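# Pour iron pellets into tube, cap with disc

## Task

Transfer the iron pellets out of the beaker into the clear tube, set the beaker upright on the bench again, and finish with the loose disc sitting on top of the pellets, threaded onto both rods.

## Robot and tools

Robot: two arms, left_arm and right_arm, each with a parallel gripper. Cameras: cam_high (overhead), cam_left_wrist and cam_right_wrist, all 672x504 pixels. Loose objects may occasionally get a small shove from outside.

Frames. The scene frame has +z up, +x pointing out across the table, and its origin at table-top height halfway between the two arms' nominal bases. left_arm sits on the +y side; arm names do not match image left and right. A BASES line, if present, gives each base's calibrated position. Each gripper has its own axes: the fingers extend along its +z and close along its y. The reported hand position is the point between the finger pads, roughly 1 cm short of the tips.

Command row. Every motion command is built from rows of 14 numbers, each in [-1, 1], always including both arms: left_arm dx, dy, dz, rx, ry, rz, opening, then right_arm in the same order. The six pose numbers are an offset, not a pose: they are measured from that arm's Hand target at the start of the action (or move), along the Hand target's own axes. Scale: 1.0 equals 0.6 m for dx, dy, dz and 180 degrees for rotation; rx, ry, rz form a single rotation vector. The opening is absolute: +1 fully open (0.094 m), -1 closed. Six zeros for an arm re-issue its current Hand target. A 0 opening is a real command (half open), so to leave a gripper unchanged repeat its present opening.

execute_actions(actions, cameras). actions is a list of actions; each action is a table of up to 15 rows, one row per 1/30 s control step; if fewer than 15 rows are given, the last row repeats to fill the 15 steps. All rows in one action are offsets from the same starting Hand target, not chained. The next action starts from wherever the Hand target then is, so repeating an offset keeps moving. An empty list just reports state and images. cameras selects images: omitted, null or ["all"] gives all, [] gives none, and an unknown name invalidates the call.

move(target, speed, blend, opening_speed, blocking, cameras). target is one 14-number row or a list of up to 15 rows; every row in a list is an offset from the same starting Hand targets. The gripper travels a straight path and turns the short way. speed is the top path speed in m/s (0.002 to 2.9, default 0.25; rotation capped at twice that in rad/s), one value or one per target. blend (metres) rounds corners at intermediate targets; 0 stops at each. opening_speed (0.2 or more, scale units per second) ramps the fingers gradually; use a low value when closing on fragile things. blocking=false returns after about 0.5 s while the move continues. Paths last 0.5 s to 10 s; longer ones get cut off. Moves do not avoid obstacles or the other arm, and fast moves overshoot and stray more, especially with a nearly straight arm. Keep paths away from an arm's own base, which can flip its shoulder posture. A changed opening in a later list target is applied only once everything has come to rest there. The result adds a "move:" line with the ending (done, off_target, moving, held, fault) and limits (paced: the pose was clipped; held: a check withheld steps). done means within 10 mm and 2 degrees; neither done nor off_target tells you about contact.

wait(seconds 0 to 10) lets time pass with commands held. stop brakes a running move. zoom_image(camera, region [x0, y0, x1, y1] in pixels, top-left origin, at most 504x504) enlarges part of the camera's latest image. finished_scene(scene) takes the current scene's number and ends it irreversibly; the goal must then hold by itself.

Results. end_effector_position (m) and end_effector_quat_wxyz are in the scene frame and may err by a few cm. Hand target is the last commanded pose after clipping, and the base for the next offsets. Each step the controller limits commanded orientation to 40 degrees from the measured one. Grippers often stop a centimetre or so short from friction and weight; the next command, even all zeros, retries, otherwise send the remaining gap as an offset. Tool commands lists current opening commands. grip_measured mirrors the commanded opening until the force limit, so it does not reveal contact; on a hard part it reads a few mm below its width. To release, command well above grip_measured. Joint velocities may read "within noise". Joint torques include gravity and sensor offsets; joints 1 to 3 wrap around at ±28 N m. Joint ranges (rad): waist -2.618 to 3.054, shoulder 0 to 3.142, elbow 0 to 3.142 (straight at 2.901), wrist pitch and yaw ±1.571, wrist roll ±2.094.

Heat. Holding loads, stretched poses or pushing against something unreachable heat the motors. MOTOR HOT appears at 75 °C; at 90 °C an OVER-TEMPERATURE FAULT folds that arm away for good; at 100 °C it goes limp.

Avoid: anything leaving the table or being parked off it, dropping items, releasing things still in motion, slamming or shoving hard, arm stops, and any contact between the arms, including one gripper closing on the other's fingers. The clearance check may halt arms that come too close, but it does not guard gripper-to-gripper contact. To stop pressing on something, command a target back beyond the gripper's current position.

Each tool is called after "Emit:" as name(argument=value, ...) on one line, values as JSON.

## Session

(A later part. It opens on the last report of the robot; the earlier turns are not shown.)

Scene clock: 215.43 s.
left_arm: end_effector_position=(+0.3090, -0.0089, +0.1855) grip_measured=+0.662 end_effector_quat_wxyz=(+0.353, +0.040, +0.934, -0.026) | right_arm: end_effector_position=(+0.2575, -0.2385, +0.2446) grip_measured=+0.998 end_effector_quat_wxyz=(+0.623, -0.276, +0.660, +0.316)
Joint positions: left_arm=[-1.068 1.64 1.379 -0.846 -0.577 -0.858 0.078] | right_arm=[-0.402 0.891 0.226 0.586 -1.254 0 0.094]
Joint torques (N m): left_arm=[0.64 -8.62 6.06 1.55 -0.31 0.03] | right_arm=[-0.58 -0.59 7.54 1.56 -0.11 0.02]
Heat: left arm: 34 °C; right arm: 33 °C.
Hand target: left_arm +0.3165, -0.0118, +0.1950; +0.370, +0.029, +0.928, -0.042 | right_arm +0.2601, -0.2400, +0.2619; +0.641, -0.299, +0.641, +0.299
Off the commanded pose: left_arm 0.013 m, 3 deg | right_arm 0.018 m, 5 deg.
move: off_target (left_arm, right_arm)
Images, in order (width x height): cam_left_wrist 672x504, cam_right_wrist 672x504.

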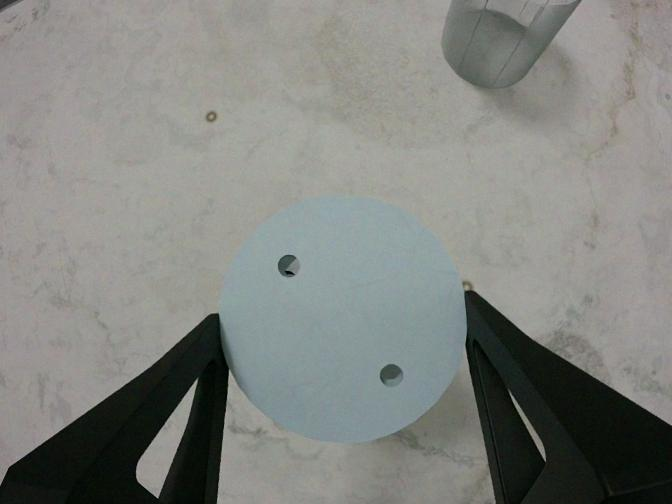

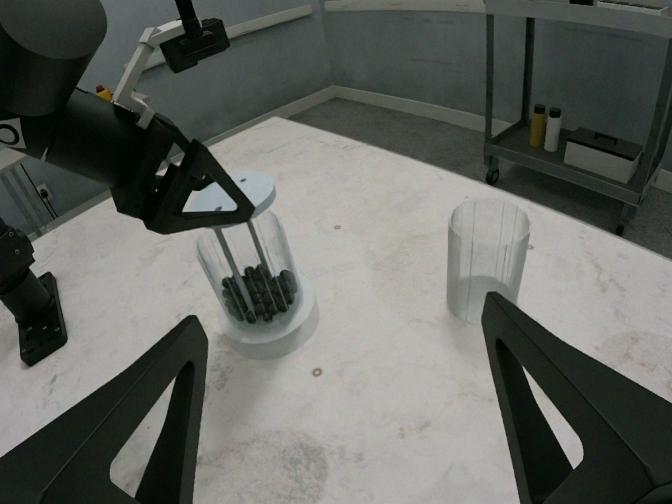

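Emit:
move(target=[0.0032,0.0168,-0.0043,-0.0062,0,0.0055,0.45,0,0,0,0,0,0,1], speed=0.04, cameras=["cam_left_wrist","cam_right_wrist"])

Emit:
zoom_image(camera="cam_left_wrist", region=[265, 245, 315, 290])

Emit:
zoom_image(camera="cam_left_wrist", region=[365, 350, 415, 395])

Emit:
zoom_image(camera="cam_right_wrist", region=[140, 130, 300, 290])

Scene clock: 218.00 s.
left_arm: end_effector_position=(+0.3080, -0.0073, +0.1817) grip_measured=+0.662 end_effector_quat_wxyz=(+0.352, +0.047, +0.935, -0.020) | right_arm: end_effector_position=(+0.2575, -0.2385, +0.2446) grip_measured=+0.998 end_effector_quat_wxyz=(+0.623, -0.276, +0.660, +0.316)
Joint positions: left_arm=[-1.069 1.64 1.367 -0.843 -0.58 -0.847 0.078] | right_arm=[-0.402 0.891 0.226 0.586 -1.254 0 0.094]
Joint torques (N m): left_arm=[1.01 -10.65 5.15 1.31 -0.42 0.1] | right_arm=[-0.62 -0.5 7.62 1.57 -0.15 0.02]
Heat: left arm: 34 °C; right arm: 33 °C.
Hand target: left_arm +0.3142, -0.0015, +0.1950; +0.371, +0.033, +0.928, -0.029 | right_arm +0.2601, -0.2400, +0.2619; +0.641, -0.299, +0.641, +0.299
Off the commanded pose: left_arm 0.016 m, 3 deg | right_arm 0.018 m, 5 deg.
move: off_target (left_arm, right_arm)
Images, in order (width x height): cam_left_wrist 672x504, cam_right_wrist 672x504.

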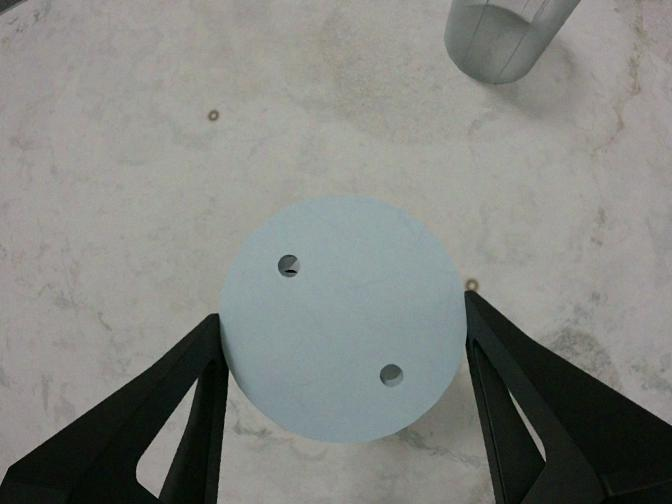

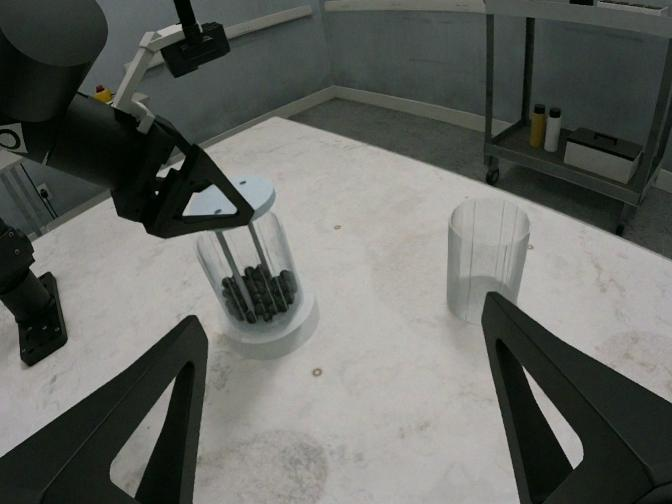

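Scaled by 10.080 from the camera's 672x504 image, which has a finer 960x720 frame.

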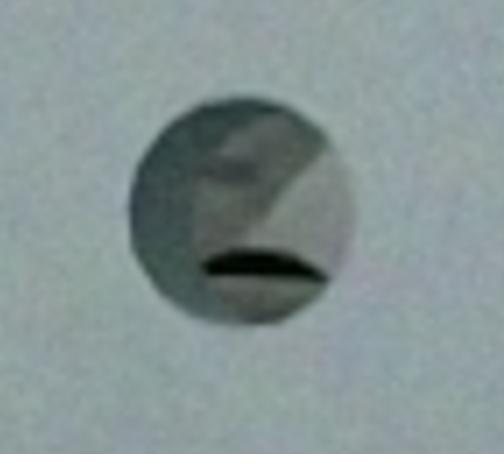

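Scaled by 10.080 from the camera's 672x504 image, which has a finer 960x720 frame.

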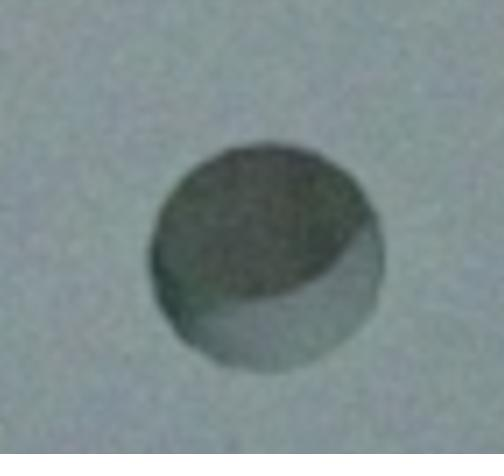

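Scaled by 3.150 from the camera's 672x504 image, which has a finer 960x720 frame.

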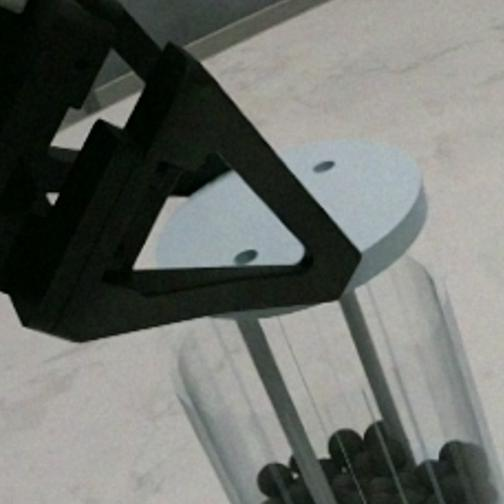

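Emit:
move(target=[-0.0058,0.0192,-0.0111,0,0,0,0.45,0,0,0,0,0,0,1], speed=0.04, cameras=["cam_left_wrist","cam_right_wrist"])

Emit:
zoom_image(camera="cam_left_wrist", region=[265, 245, 315, 290])

Emit:
zoom_image(camera="cam_left_wrist", region=[365, 350, 415, 395])

Scene clock: 219.73 s.
left_arm: end_effector_position=(+0.3123, +0.0056, +0.1843) grip_measured=+0.662 end_effector_quat_wxyz=(+0.355, +0.042, +0.934, -0.016) | right_arm: end_effector_position=(+0.2575, -0.2385, +0.2446) grip_measured=+0.998 end_effector_quat_wxyz=(+0.623, -0.276, +0.660, +0.316)
Joint positions: left_arm=[-1.043 1.608 1.339 -0.838 -0.58 -0.83 0.078] | right_arm=[-0.402 0.891 0.226 0.586 -1.254 0 0.094]
Joint torques (N m): left_arm=[0.79 -11.28 5.89 1.16 -0.37 0.05] | right_arm=[-0.65 -0.77 7.58 1.56 -0.14 0]
Heat: left arm: 34 °C; right arm: 33 °C.
Hand target: left_arm +0.3131, +0.0104, +0.2019; +0.371, +0.033, +0.928, -0.029 | right_arm +0.2601, -0.2400, +0.2619; +0.641, -0.299, +0.641, +0.299
Off the commanded pose: left_arm 0.018 m, 3 deg | right_arm 0.018 m, 5 deg.
move: off_target (left_arm, right_arm)
Images, in order (width x height): cam_left_wrist 672x504, cam_right_wrist 672x504.

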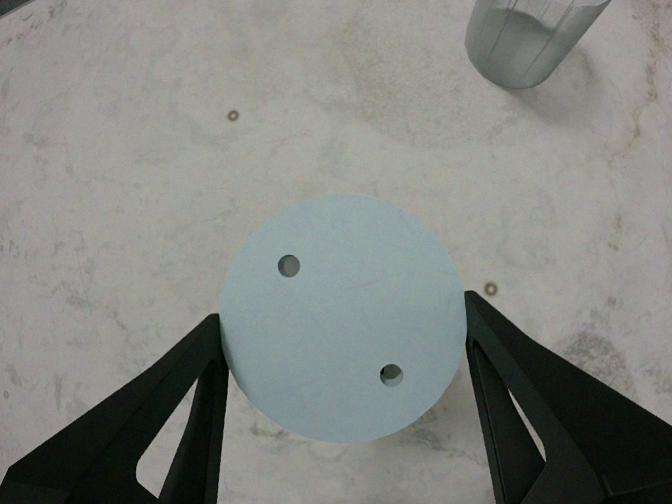

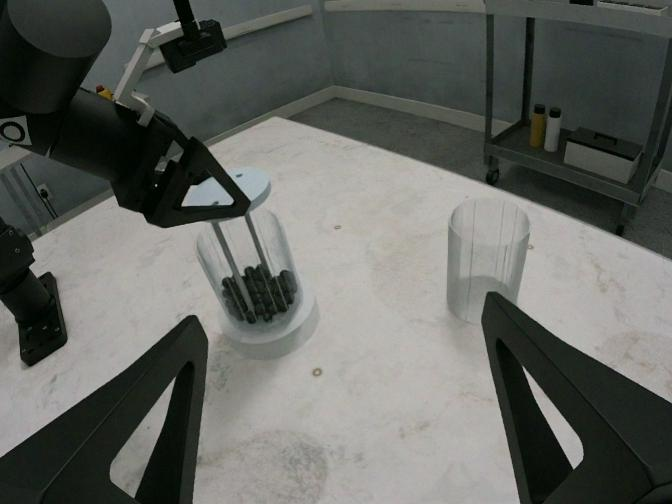

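Scaled by 10.080 from the camera's 672x504 image, which has a finer 960x720 frame.

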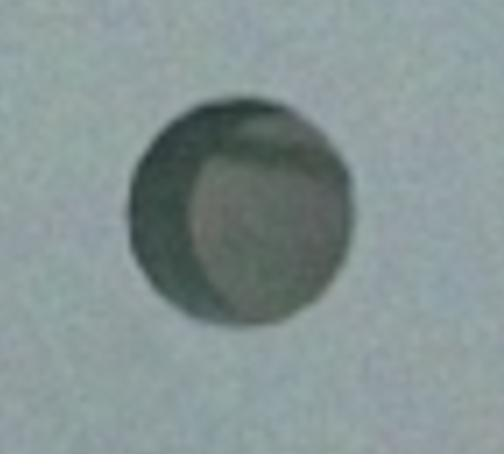

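Scaled by 10.080 from the camera's 672x504 image, which has a finer 960x720 frame.

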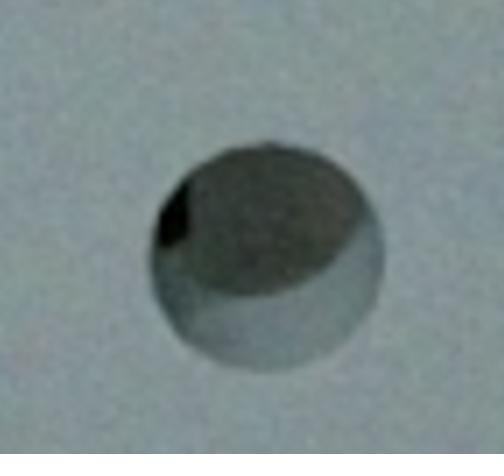

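Emit:
move(target=[[-0.0173,-0.0007,-0.0181,0,0,0,0.45,0,0,0,0,0,0,1],[0.0812,-0.014,-0.0952,0,0,0,0.45,0,0,0,0,0,0,1],[0.1098,-0.0128,-0.0652,0,0,0,0.45,0,0,0,0,0,0,1]], speed=0.08, cameras=["cam_left_wrist","cam_right_wrist"])

Emit:
zoom_image(camera="cam_left_wrist", region=[200, 30, 420, 230])

Emit:
zoom_image(camera="cam_left_wrist", region=[220, 200, 440, 400])

Emit:
zoom_image(camera="cam_right_wrist", region=[100, 100, 320, 320])

Scene clock: 227.80 s.
left_arm: end_effector_position=(+0.2316, +0.0115, +0.1662) grip_measured=+0.662 end_effector_quat_wxyz=(+0.341, +0.058, +0.938, -0.001) | right_arm: end_effector_position=(+0.2575, -0.2385, +0.2446) grip_measured=+0.998 end_effector_quat_wxyz=(+0.623, -0.276, +0.660, +0.316)
Joint positions: left_arm=[-1.279 1.536 1.229 -0.995 -0.649 -1.082 0.078] | right_arm=[-0.402 0.891 0.226 0.586 -1.254 0 0.094]
Joint torques (N m): left_arm=[-0.83 -9.89 6.11 1.21 -0.72 -0.14] | right_arm=[-0.61 -0.69 7.61 1.55 -0.11 0]
Heat: left arm: 33 °C; right arm: 32 °C.
Hand target: left_arm +0.2380, +0.0085, +0.1849; +0.371, +0.033, +0.928, -0.029 | right_arm +0.2601, -0.2400, +0.2619; +0.641, -0.299, +0.641, +0.299
Off the commanded pose: left_arm 0.020 m, 6 deg | right_arm 0.018 m, 5 deg.
move: off_target (left_arm, right_arm)
Images, in order (width x height): cam_left_wrist 672x504, cam_right_wrist 672x504.

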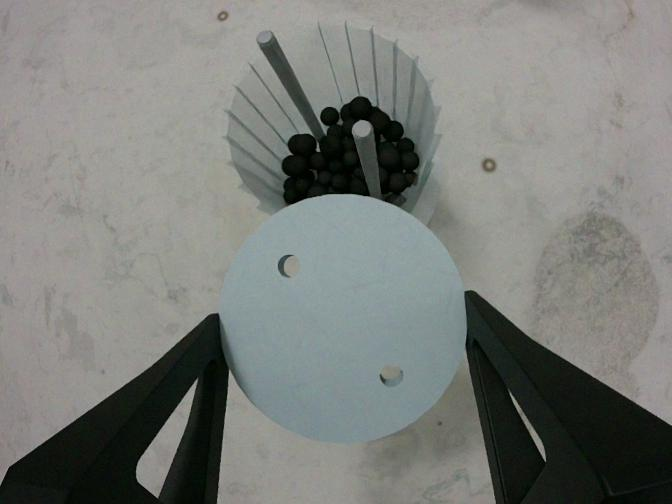

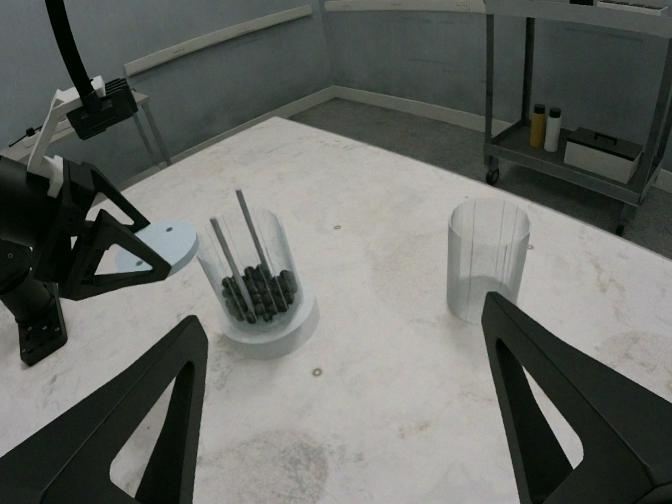

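Scaled by 2.291 from the camera's 672x504 image, which has a finer 960x720 frame.

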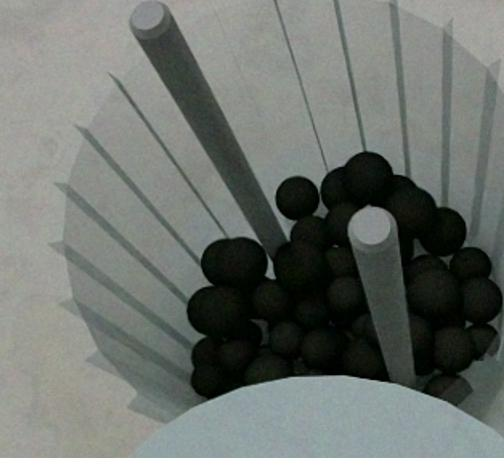

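Scaled by 2.291 from the camera's 672x504 image, which has a finer 960x720 frame.

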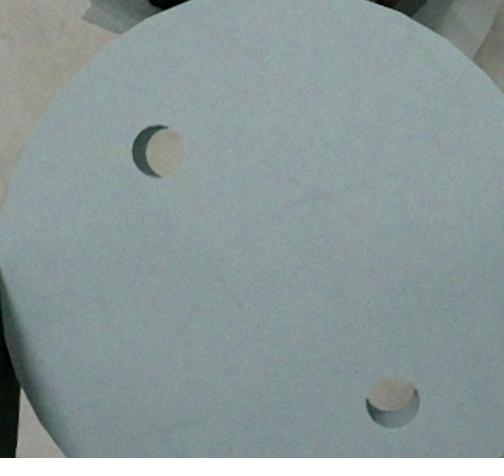

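Scaled by 2.291 from the camera's 672x504 image, which has a finer 960x720 frame.

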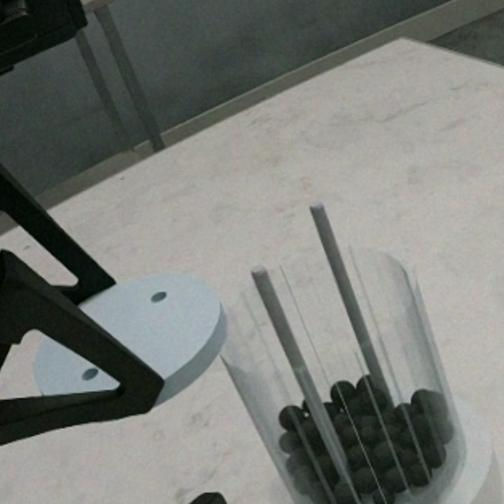

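Emit:
move(target=[[-0.0311,-0.0013,-0.0326,0,0,0,0.45,0,0,0,0,0,0,1],[-0.1137,-0.0038,0.062,0,0,0,0.45,0,0,0,0,0,0,1]], speed=0.06, cameras=["cam_left_wrist","cam_right_wrist"])

Emit:
zoom_image(camera="cam_left_wrist", region=[265, 245, 315, 290])

Emit:
zoom_image(camera="cam_left_wrist", region=[365, 350, 415, 395])

Emit:
zoom_image(camera="cam_right_wrist", region=[140, 130, 300, 290])

Scene clock: 233.20 s.
left_arm: end_effector_position=(+0.3030, +0.0123, +0.1929) grip_measured=+0.662 end_effector_quat_wxyz=(+0.352, +0.043, +0.935, -0.010) | right_arm: end_effector_position=(+0.2575, -0.2385, +0.2446) grip_measured=+0.998 end_effector_quat_wxyz=(+0.623, -0.276, +0.660, +0.316)
Joint positions: left_arm=[-1.06 1.582 1.353 -0.903 -0.589 -0.849 0.078] | right_arm=[-0.402 0.891 0.226 0.586 -1.254 0 0.094]
Joint torques (N m): left_arm=[0.46 -5.97 8.85 1.5 -0.38 0.02] | right_arm=[-0.62 -0.64 7.5 1.59 -0.14 0.01]
Heat: left arm: 33 °C; right arm: 32 °C.
Hand target: left_arm +0.3126, +0.0005, +0.2052; +0.371, +0.033, +0.928, -0.029 | right_arm +0.2601, -0.2400, +0.2619; +0.641, -0.299, +0.641, +0.299
Off the commanded pose: left_arm 0.020 m, 3 deg | right_arm 0.018 m, 5 deg.
move: off_target (left_arm, right_arm)
Images, in order (width x height): cam_left_wrist 672x504, cam_right_wrist 672x504.

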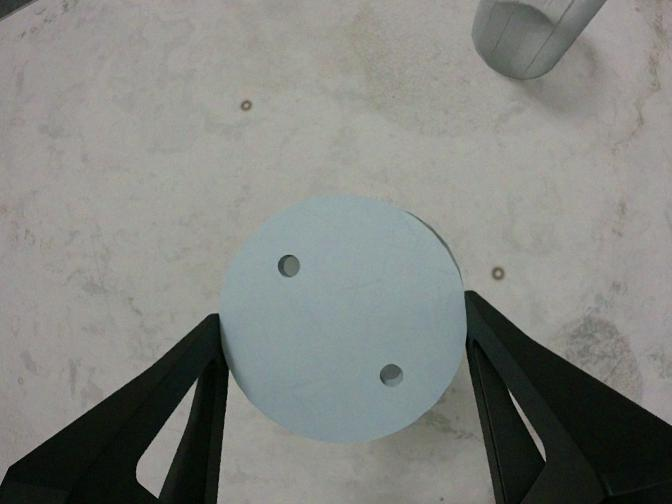

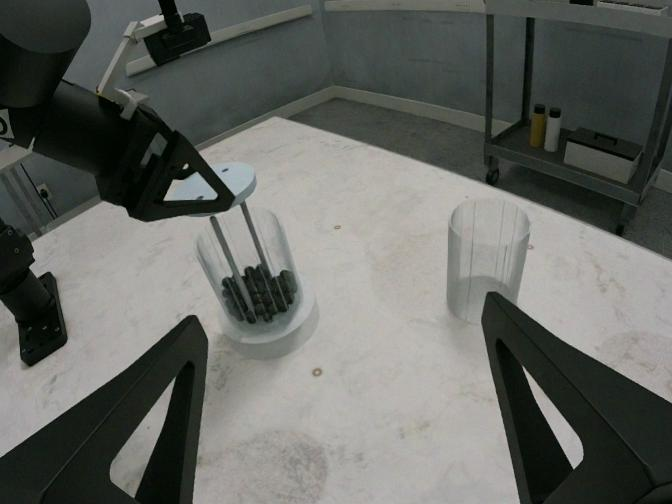

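Scaled by 10.080 from the camera's 672x504 image, which has a finer 960x720 frame.

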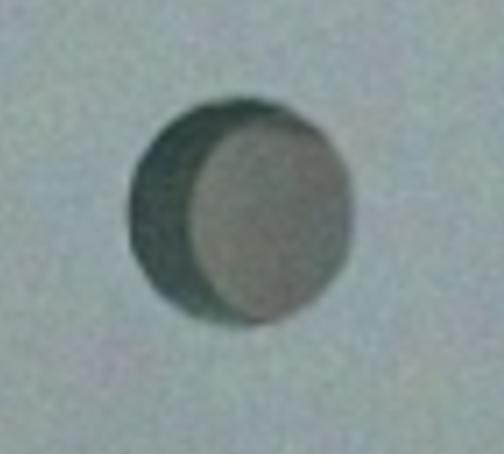

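Scaled by 10.080 from the camera's 672x504 image, which has a finer 960x720 frame.

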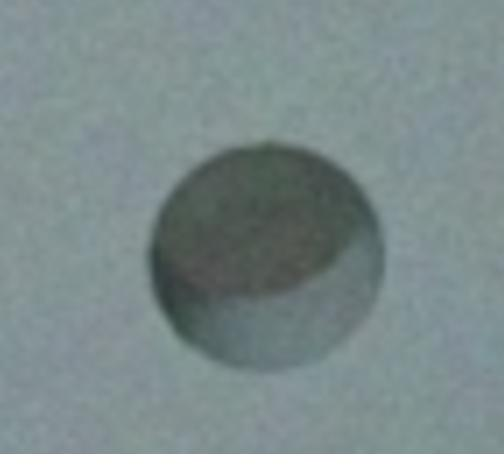

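Scaled by 3.150 from the camera's 672x504 image, which has a finer 960x720 frame.

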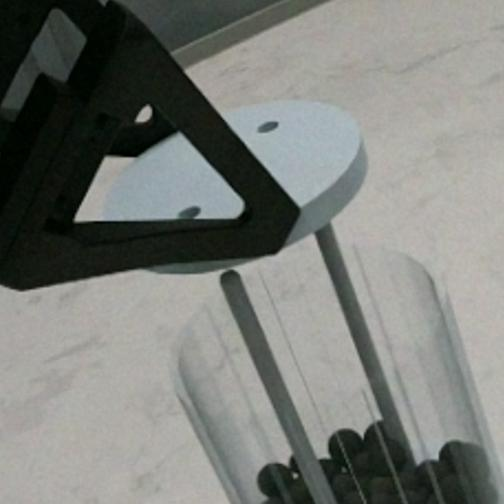

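Emit:
move(target=[0.001,-0.0118,0.0088,0.0057,0,0.006,0.45,0,0,0,0,0,0,1], speed=0.04, cameras=["cam_left_wrist","cam_right_wrist"])

Emit:
zoom_image(camera="cam_left_wrist", region=[265, 245, 315, 290])

Emit:
zoom_image(camera="cam_left_wrist", region=[365, 350, 415, 395])

Emit:
zoom_image(camera="cam_right_wrist", region=[140, 130, 300, 290])

Scene clock: 240.77 s.
left_arm: end_effector_position=(+0.3053, +0.0042, +0.1897) grip_measured=+0.662 end_effector_quat_wxyz=(+0.352, +0.056, +0.934, -0.015) | right_arm: end_effector_position=(+0.2575, -0.2385, +0.2446) grip_measured=+0.998 end_effector_quat_wxyz=(+0.623, -0.276, +0.660, +0.316)
Joint positions: left_arm=[-1.06 1.597 1.353 -0.869 -0.577 -0.818 0.078] | right_arm=[-0.402 0.891 0.226 0.586 -1.254 0 0.094]
Joint torques (N m): left_arm=[0.53 -5.83 8.61 1.56 -0.35 0.02] | right_arm=[-0.55 -0.59 7.5 1.57 -0.14 0.01]
Heat: left arm: 33 °C; right arm: 32 °C.
Hand target: left_arm +0.3152, -0.0069, +0.2011; +0.371, +0.045, +0.927, -0.034 | right_arm +0.2601, -0.2400, +0.2619; +0.641, -0.299, +0.641, +0.299
Off the commanded pose: left_arm 0.019 m, 3 deg | right_arm 0.018 m, 5 deg.
move: off_target (left_arm, right_arm)
Images, in order (width x height): cam_left_wrist 672x504, cam_right_wrist 672x504.

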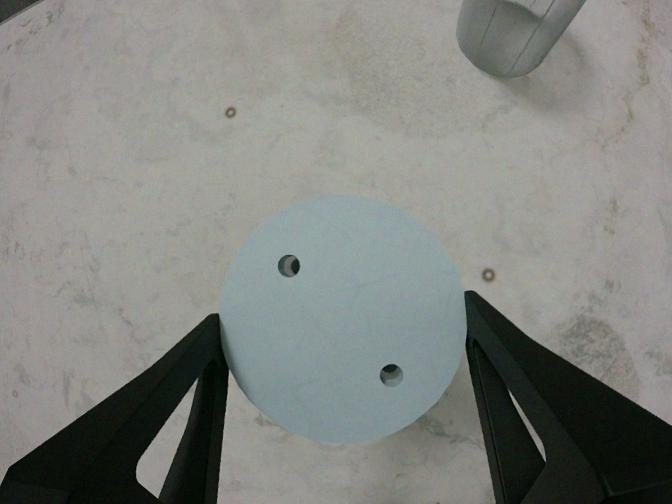

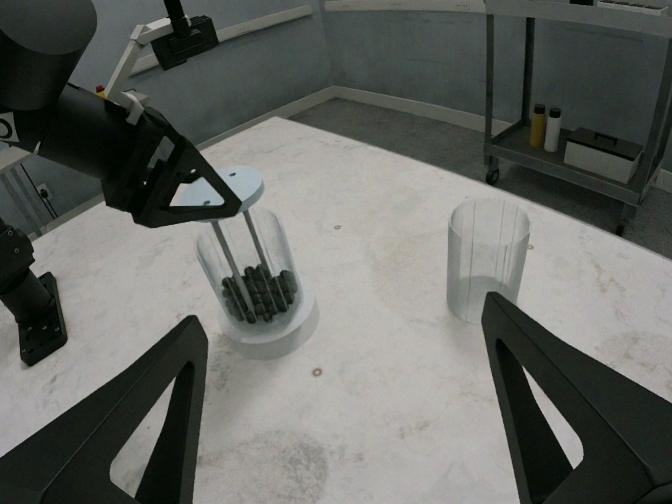

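Scaled by 10.080 from the camera's 672x504 image, which has a finer 960x720 frame.

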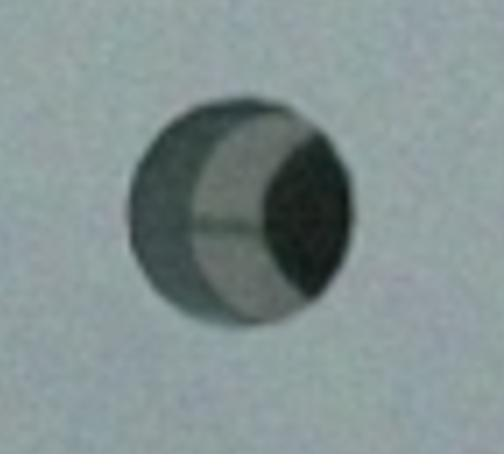

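Scaled by 10.080 from the camera's 672x504 image, which has a finer 960x720 frame.

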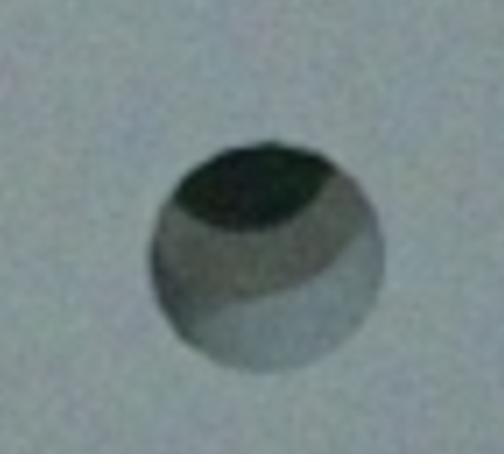

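Scaled by 3.150 from the camera's 672x504 image, which has a finer 960x720 frame.

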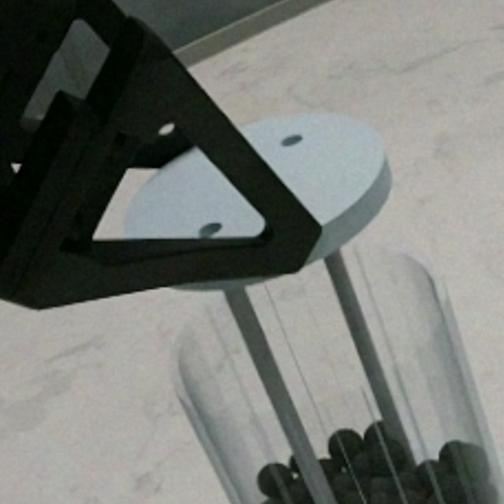

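Emit:
move(target=[0.0069,0.0003,0.0072,0,0,0,0.45,0,0,0,0,0,0,1], speed=0.03, cameras=["cam_left_wrist","cam_right_wrist"])

Emit:
zoom_image(camera="cam_left_wrist", region=[265, 245, 315, 290])

Emit:
zoom_image(camera="cam_left_wrist", region=[365, 350, 415, 395])

Emit:
zoom_image(camera="cam_right_wrist", region=[140, 130, 300, 290])

Scene clock: 242.73 s.
left_arm: end_effector_position=(+0.3075, +0.0002, +0.1920) grip_measured=+0.662 end_effector_quat_wxyz=(+0.358, +0.053, +0.932, -0.024) | right_arm: end_effector_position=(+0.2575, -0.2385, +0.2446) grip_measured=+0.998 end_effector_quat_wxyz=(+0.623, -0.276, +0.660, +0.316)
Joint positions: left_arm=[-1.06 1.597 1.353 -0.846 -0.577 -0.818 0.078] | right_arm=[-0.402 0.891 0.226 0.586 -1.254 0 0.094]
Joint torques (N m): left_arm=[0.57 -6.22 6.91 1.55 -0.34 0.05] | right_arm=[-0.79 -0.61 7.45 1.54 -0.16 0]
Heat: left arm: 33 °C; right arm: 32 °C.
Hand target: left_arm +0.3152, -0.0069, +0.1952; +0.371, +0.045, +0.927, -0.034 | right_arm +0.2601, -0.2400, +0.2619; +0.641, -0.299, +0.641, +0.299
Off the commanded pose: left_arm 0.011 m, 2 deg | right_arm 0.018 m, 5 deg.
move: off_target (left_arm, right_arm)
Images, in order (width x height): cam_left_wrist 672x504, cam_right_wrist 672x504.

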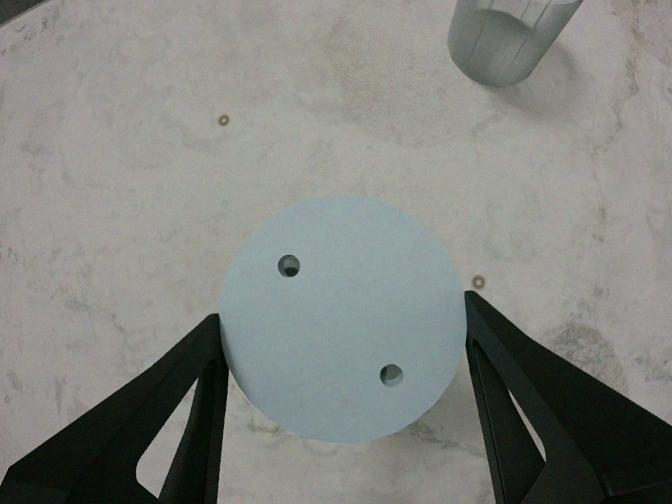

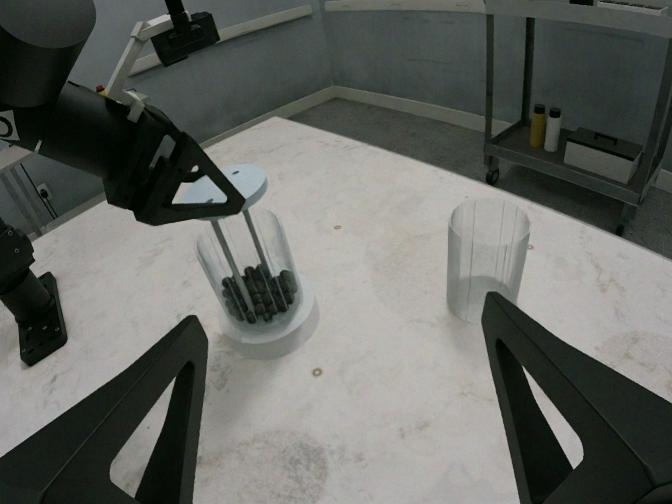

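Scaled by 10.080 from the camera's 672x504 image, which has a finer 960x720 frame.

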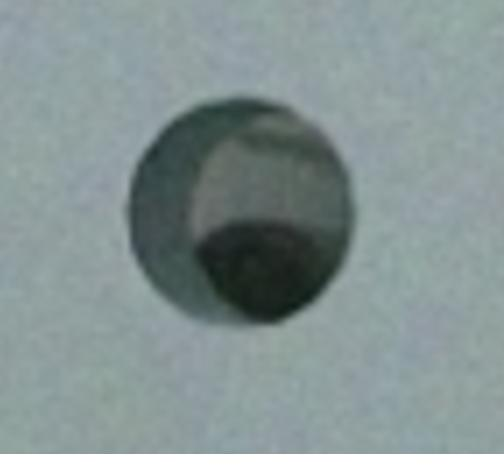

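Scaled by 10.080 from the camera's 672x504 image, which has a finer 960x720 frame.

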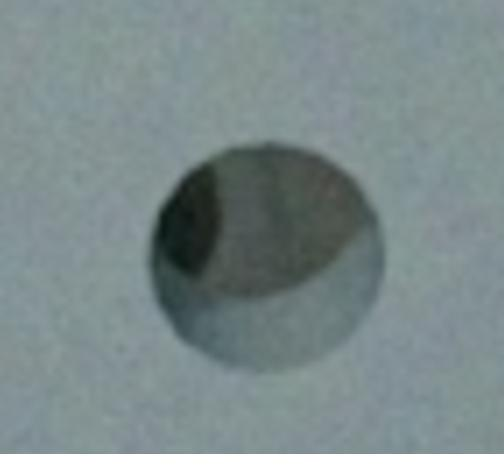

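Scaled by 3.150 from the camera's 672x504 image, which has a finer 960x720 frame.

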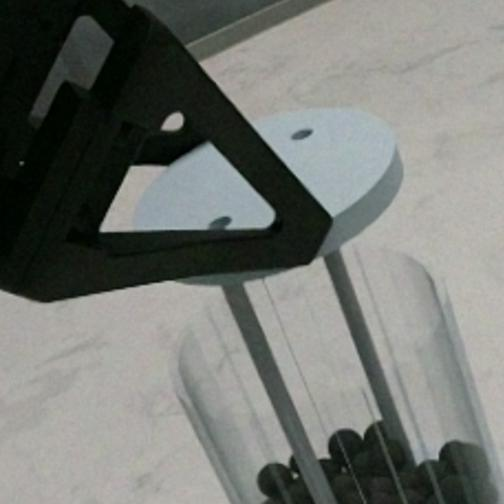

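Emit:
move(target=[[-0.0376,0.0058,-0.0451,0,0,0,0.45,0,0,0,0,0,0,1],[-0.0054,0.0072,-0.0113,0,0,0,0.45,0,0,0,0,0,0,1]], speed=[0.05,0.025], cameras=["cam_left_wrist","cam_right_wrist"])

Emit:
zoom_image(camera="cam_left_wrist", region=[265, 245, 315, 290])

Emit:
zoom_image(camera="cam_left_wrist", region=[365, 350, 415, 395])

Scene clock: 246.63 s.
left_arm: end_effector_position=(+0.3064, +0.0017, +0.1951) grip_measured=+0.662 end_effector_quat_wxyz=(+0.355, +0.056, +0.933, -0.021) | right_arm: end_effector_position=(+0.2575, -0.2385, +0.2446) grip_measured=+0.998 end_effector_quat_wxyz=(+0.623, -0.276, +0.660, +0.316)
Joint positions: left_arm=[-1.06 1.597 1.37 -0.872 -0.575 -0.815 0.078] | right_arm=[-0.402 0.891 0.226 0.586 -1.254 0 0.094]
Joint torques (N m): left_arm=[0.83 -7.57 6.11 1.52 -0.32 0.13] | right_arm=[-0.72 -0.7 7.51 1.56 -0.14 -0.03]
Heat: left arm: 33 °C; right arm: 32 °C.
Hand target: left_arm +0.3134, -0.0022, +0.2022; +0.371, +0.045, +0.927, -0.034 | right_arm +0.2601, -0.2400, +0.2619; +0.641, -0.299, +0.641, +0.299
Off the commanded pose: left_arm 0.011 m, 3 deg | right_arm 0.018 m, 5 deg.
move: off_target (left_arm, right_arm)
Images, in order (width x height): cam_left_wrist 672x504, cam_right_wrist 672x504.

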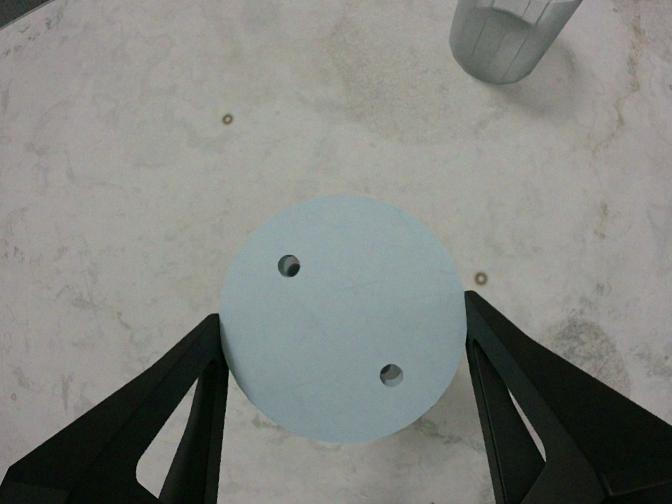

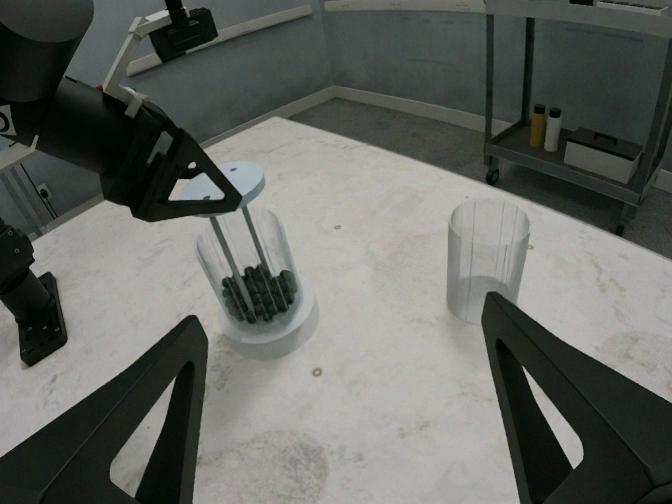

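Scaled by 10.080 from the camera's 672x504 image, which has a finer 960x720 frame.

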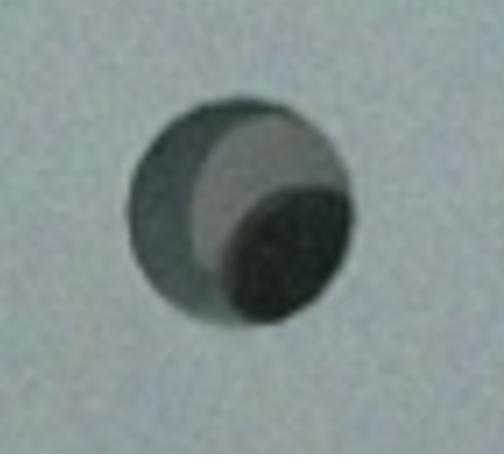

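Scaled by 10.080 from the camera's 672x504 image, which has a finer 960x720 frame.

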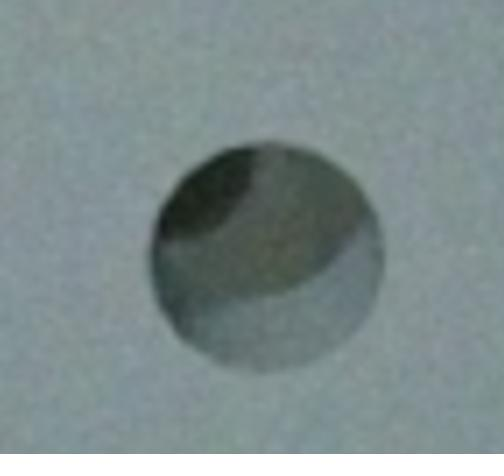

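Emit:
move(target=[0.0102,0.0048,0.0085,0,0,0,0.45,0,0,0,0,0,0,1], speed=0.02, cameras=["cam_left_wrist","cam_right_wrist"])

Emit:
zoom_image(camera="cam_left_wrist", region=[265, 245, 315, 290])

Emit:
zoom_image(camera="cam_left_wrist", region=[365, 350, 415, 395])

Scene clock: 248.80 s.
left_arm: end_effector_position=(+0.3052, +0.0034, +0.1831) grip_measured=+0.662 end_effector_quat_wxyz=(+0.352, +0.059, +0.934, -0.016) | right_arm: end_effector_position=(+0.2575, -0.2385, +0.2446) grip_measured=+0.998 end_effector_quat_wxyz=(+0.623, -0.276, +0.660, +0.316)
Joint positions: left_arm=[-1.06 1.597 1.327 -0.84 -0.574 -0.813 0.078] | right_arm=[-0.402 0.891 0.226 0.586 -1.254 0 0.094]
Joint torques (N m): left_arm=[0.59 -8.75 6.31 1.5 -0.34 0.06] | right_arm=[-0.61 -0.61 7.49 1.55 -0.13 0.02]
Heat: left arm: 33 °C; right arm: 32 °C.
Hand target: left_arm +0.3128, +0.0005, +0.1942; +0.371, +0.045, +0.927, -0.034 | right_arm +0.2601, -0.2400, +0.2619; +0.641, -0.299, +0.641, +0.299
Off the commanded pose: left_arm 0.014 m, 3 deg | right_arm 0.018 m, 5 deg.
move: off_target (left_arm, right_arm)
Images, in order (width x height): cam_left_wrist 672x504, cam_right_wrist 672x504.

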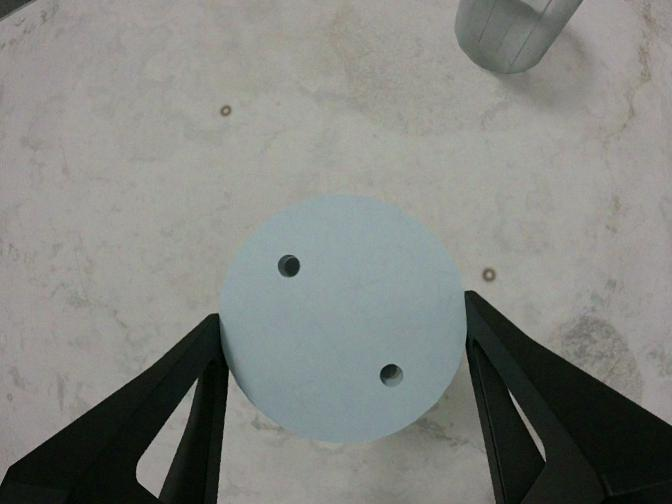

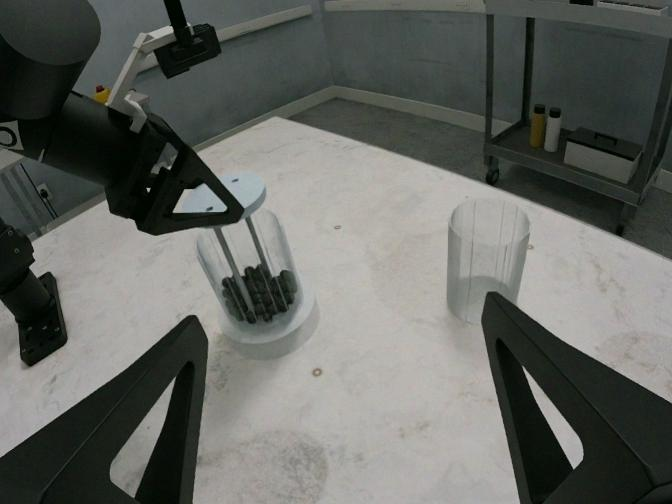

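Scaled by 10.080 from the camera's 672x504 image, which has a finer 960x720 frame.

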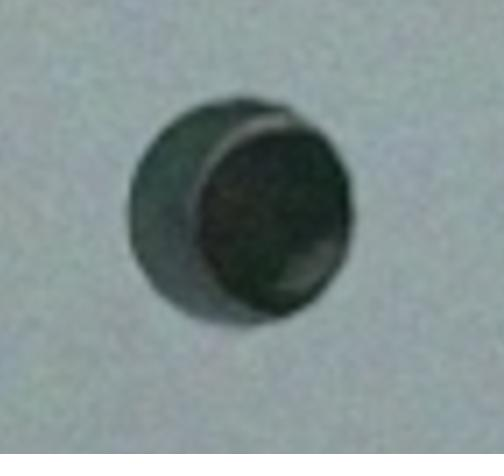

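Scaled by 10.080 from the camera's 672x504 image, which has a finer 960x720 frame.

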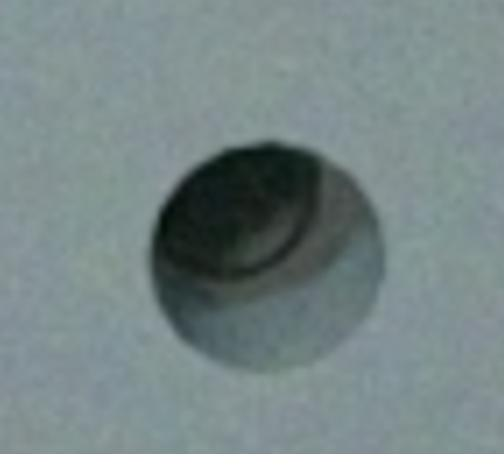

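Emit:
move(target=[0.0065,0.0023,0.0075,0,0,0,0.45,0,0,0,0,0,0,1], speed=0.02, cameras=["cam_left_wrist","cam_right_wrist"])

Emit:
zoom_image(camera="cam_left_wrist", region=[265, 245, 315, 290])

Emit:
zoom_image(camera="cam_left_wrist", region=[365, 350, 415, 395])

Emit:
zoom_image(camera="cam_right_wrist", region=[140, 130, 300, 290])

Scene clock: 250.70 s.
left_arm: end_effector_position=(+0.3053, +0.0039, +0.1764) grip_measured=+0.662 end_effector_quat_wxyz=(+0.351, +0.059, +0.934, -0.016) | right_arm: end_effector_position=(+0.2575, -0.2385, +0.2446) grip_measured=+0.998 end_effector_quat_wxyz=(+0.623, -0.276, +0.660, +0.316)
Joint positions: left_arm=[-1.059 1.597 1.301 -0.814 -0.572 -0.81 0.078] | right_arm=[-0.402 0.891 0.226 0.586 -1.254 0 0.094]
Joint torques (N m): left_arm=[0.68 -8.84 6.27 1.52 -0.4 0.07] | right_arm=[-0.65 -0.66 7.53 1.56 -0.15 0.02]
Heat: left arm: 33 °C; right arm: 32 °C.
Hand target: left_arm +0.3132, +0.0017, +0.1882; +0.371, +0.045, +0.927, -0.034 | right_arm +0.2601, -0.2400, +0.2619; +0.641, -0.299, +0.641, +0.299
Off the commanded pose: left_arm 0.014 m, 4 deg | right_arm 0.018 m, 5 deg.
move: off_target (left_arm, right_arm)
Images, in order (width x height): cam_left_wrist 672x504, cam_right_wrist 672x504.

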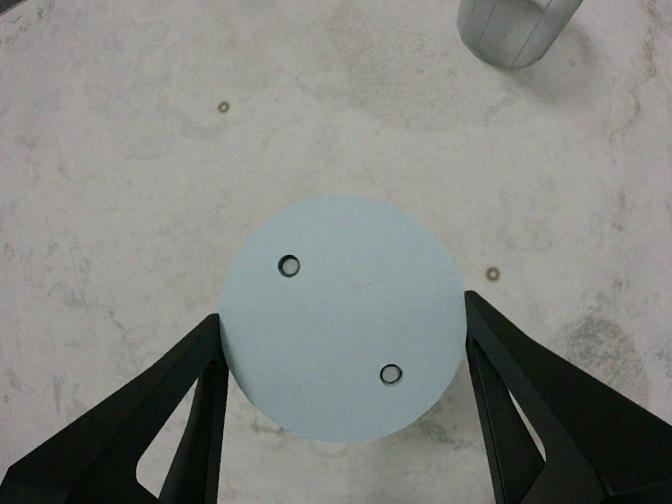

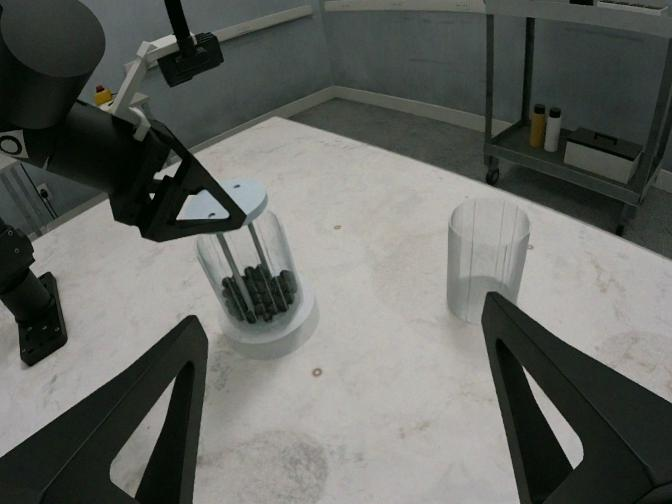

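Scaled by 10.080 from the camera's 672x504 image, which has a finer 960x720 frame.

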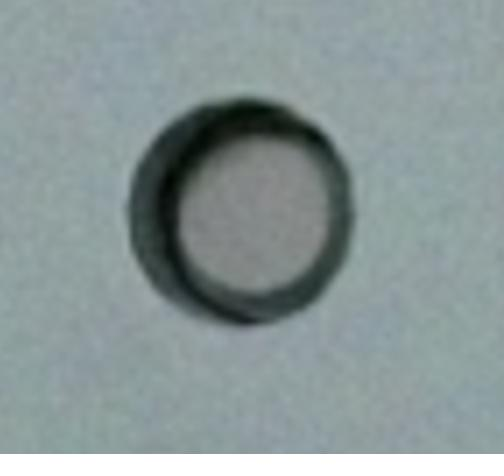

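Scaled by 10.080 from the camera's 672x504 image, which has a finer 960x720 frame.

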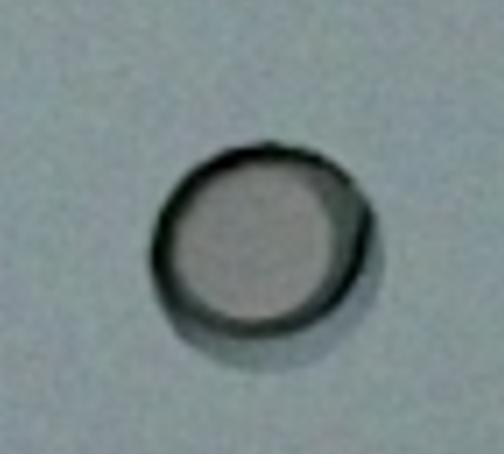

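Scaled by 3.150 from the camera's 672x504 image, which has a finer 960x720 frame.

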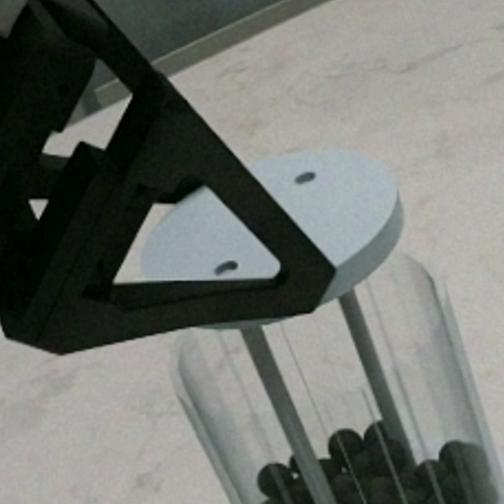

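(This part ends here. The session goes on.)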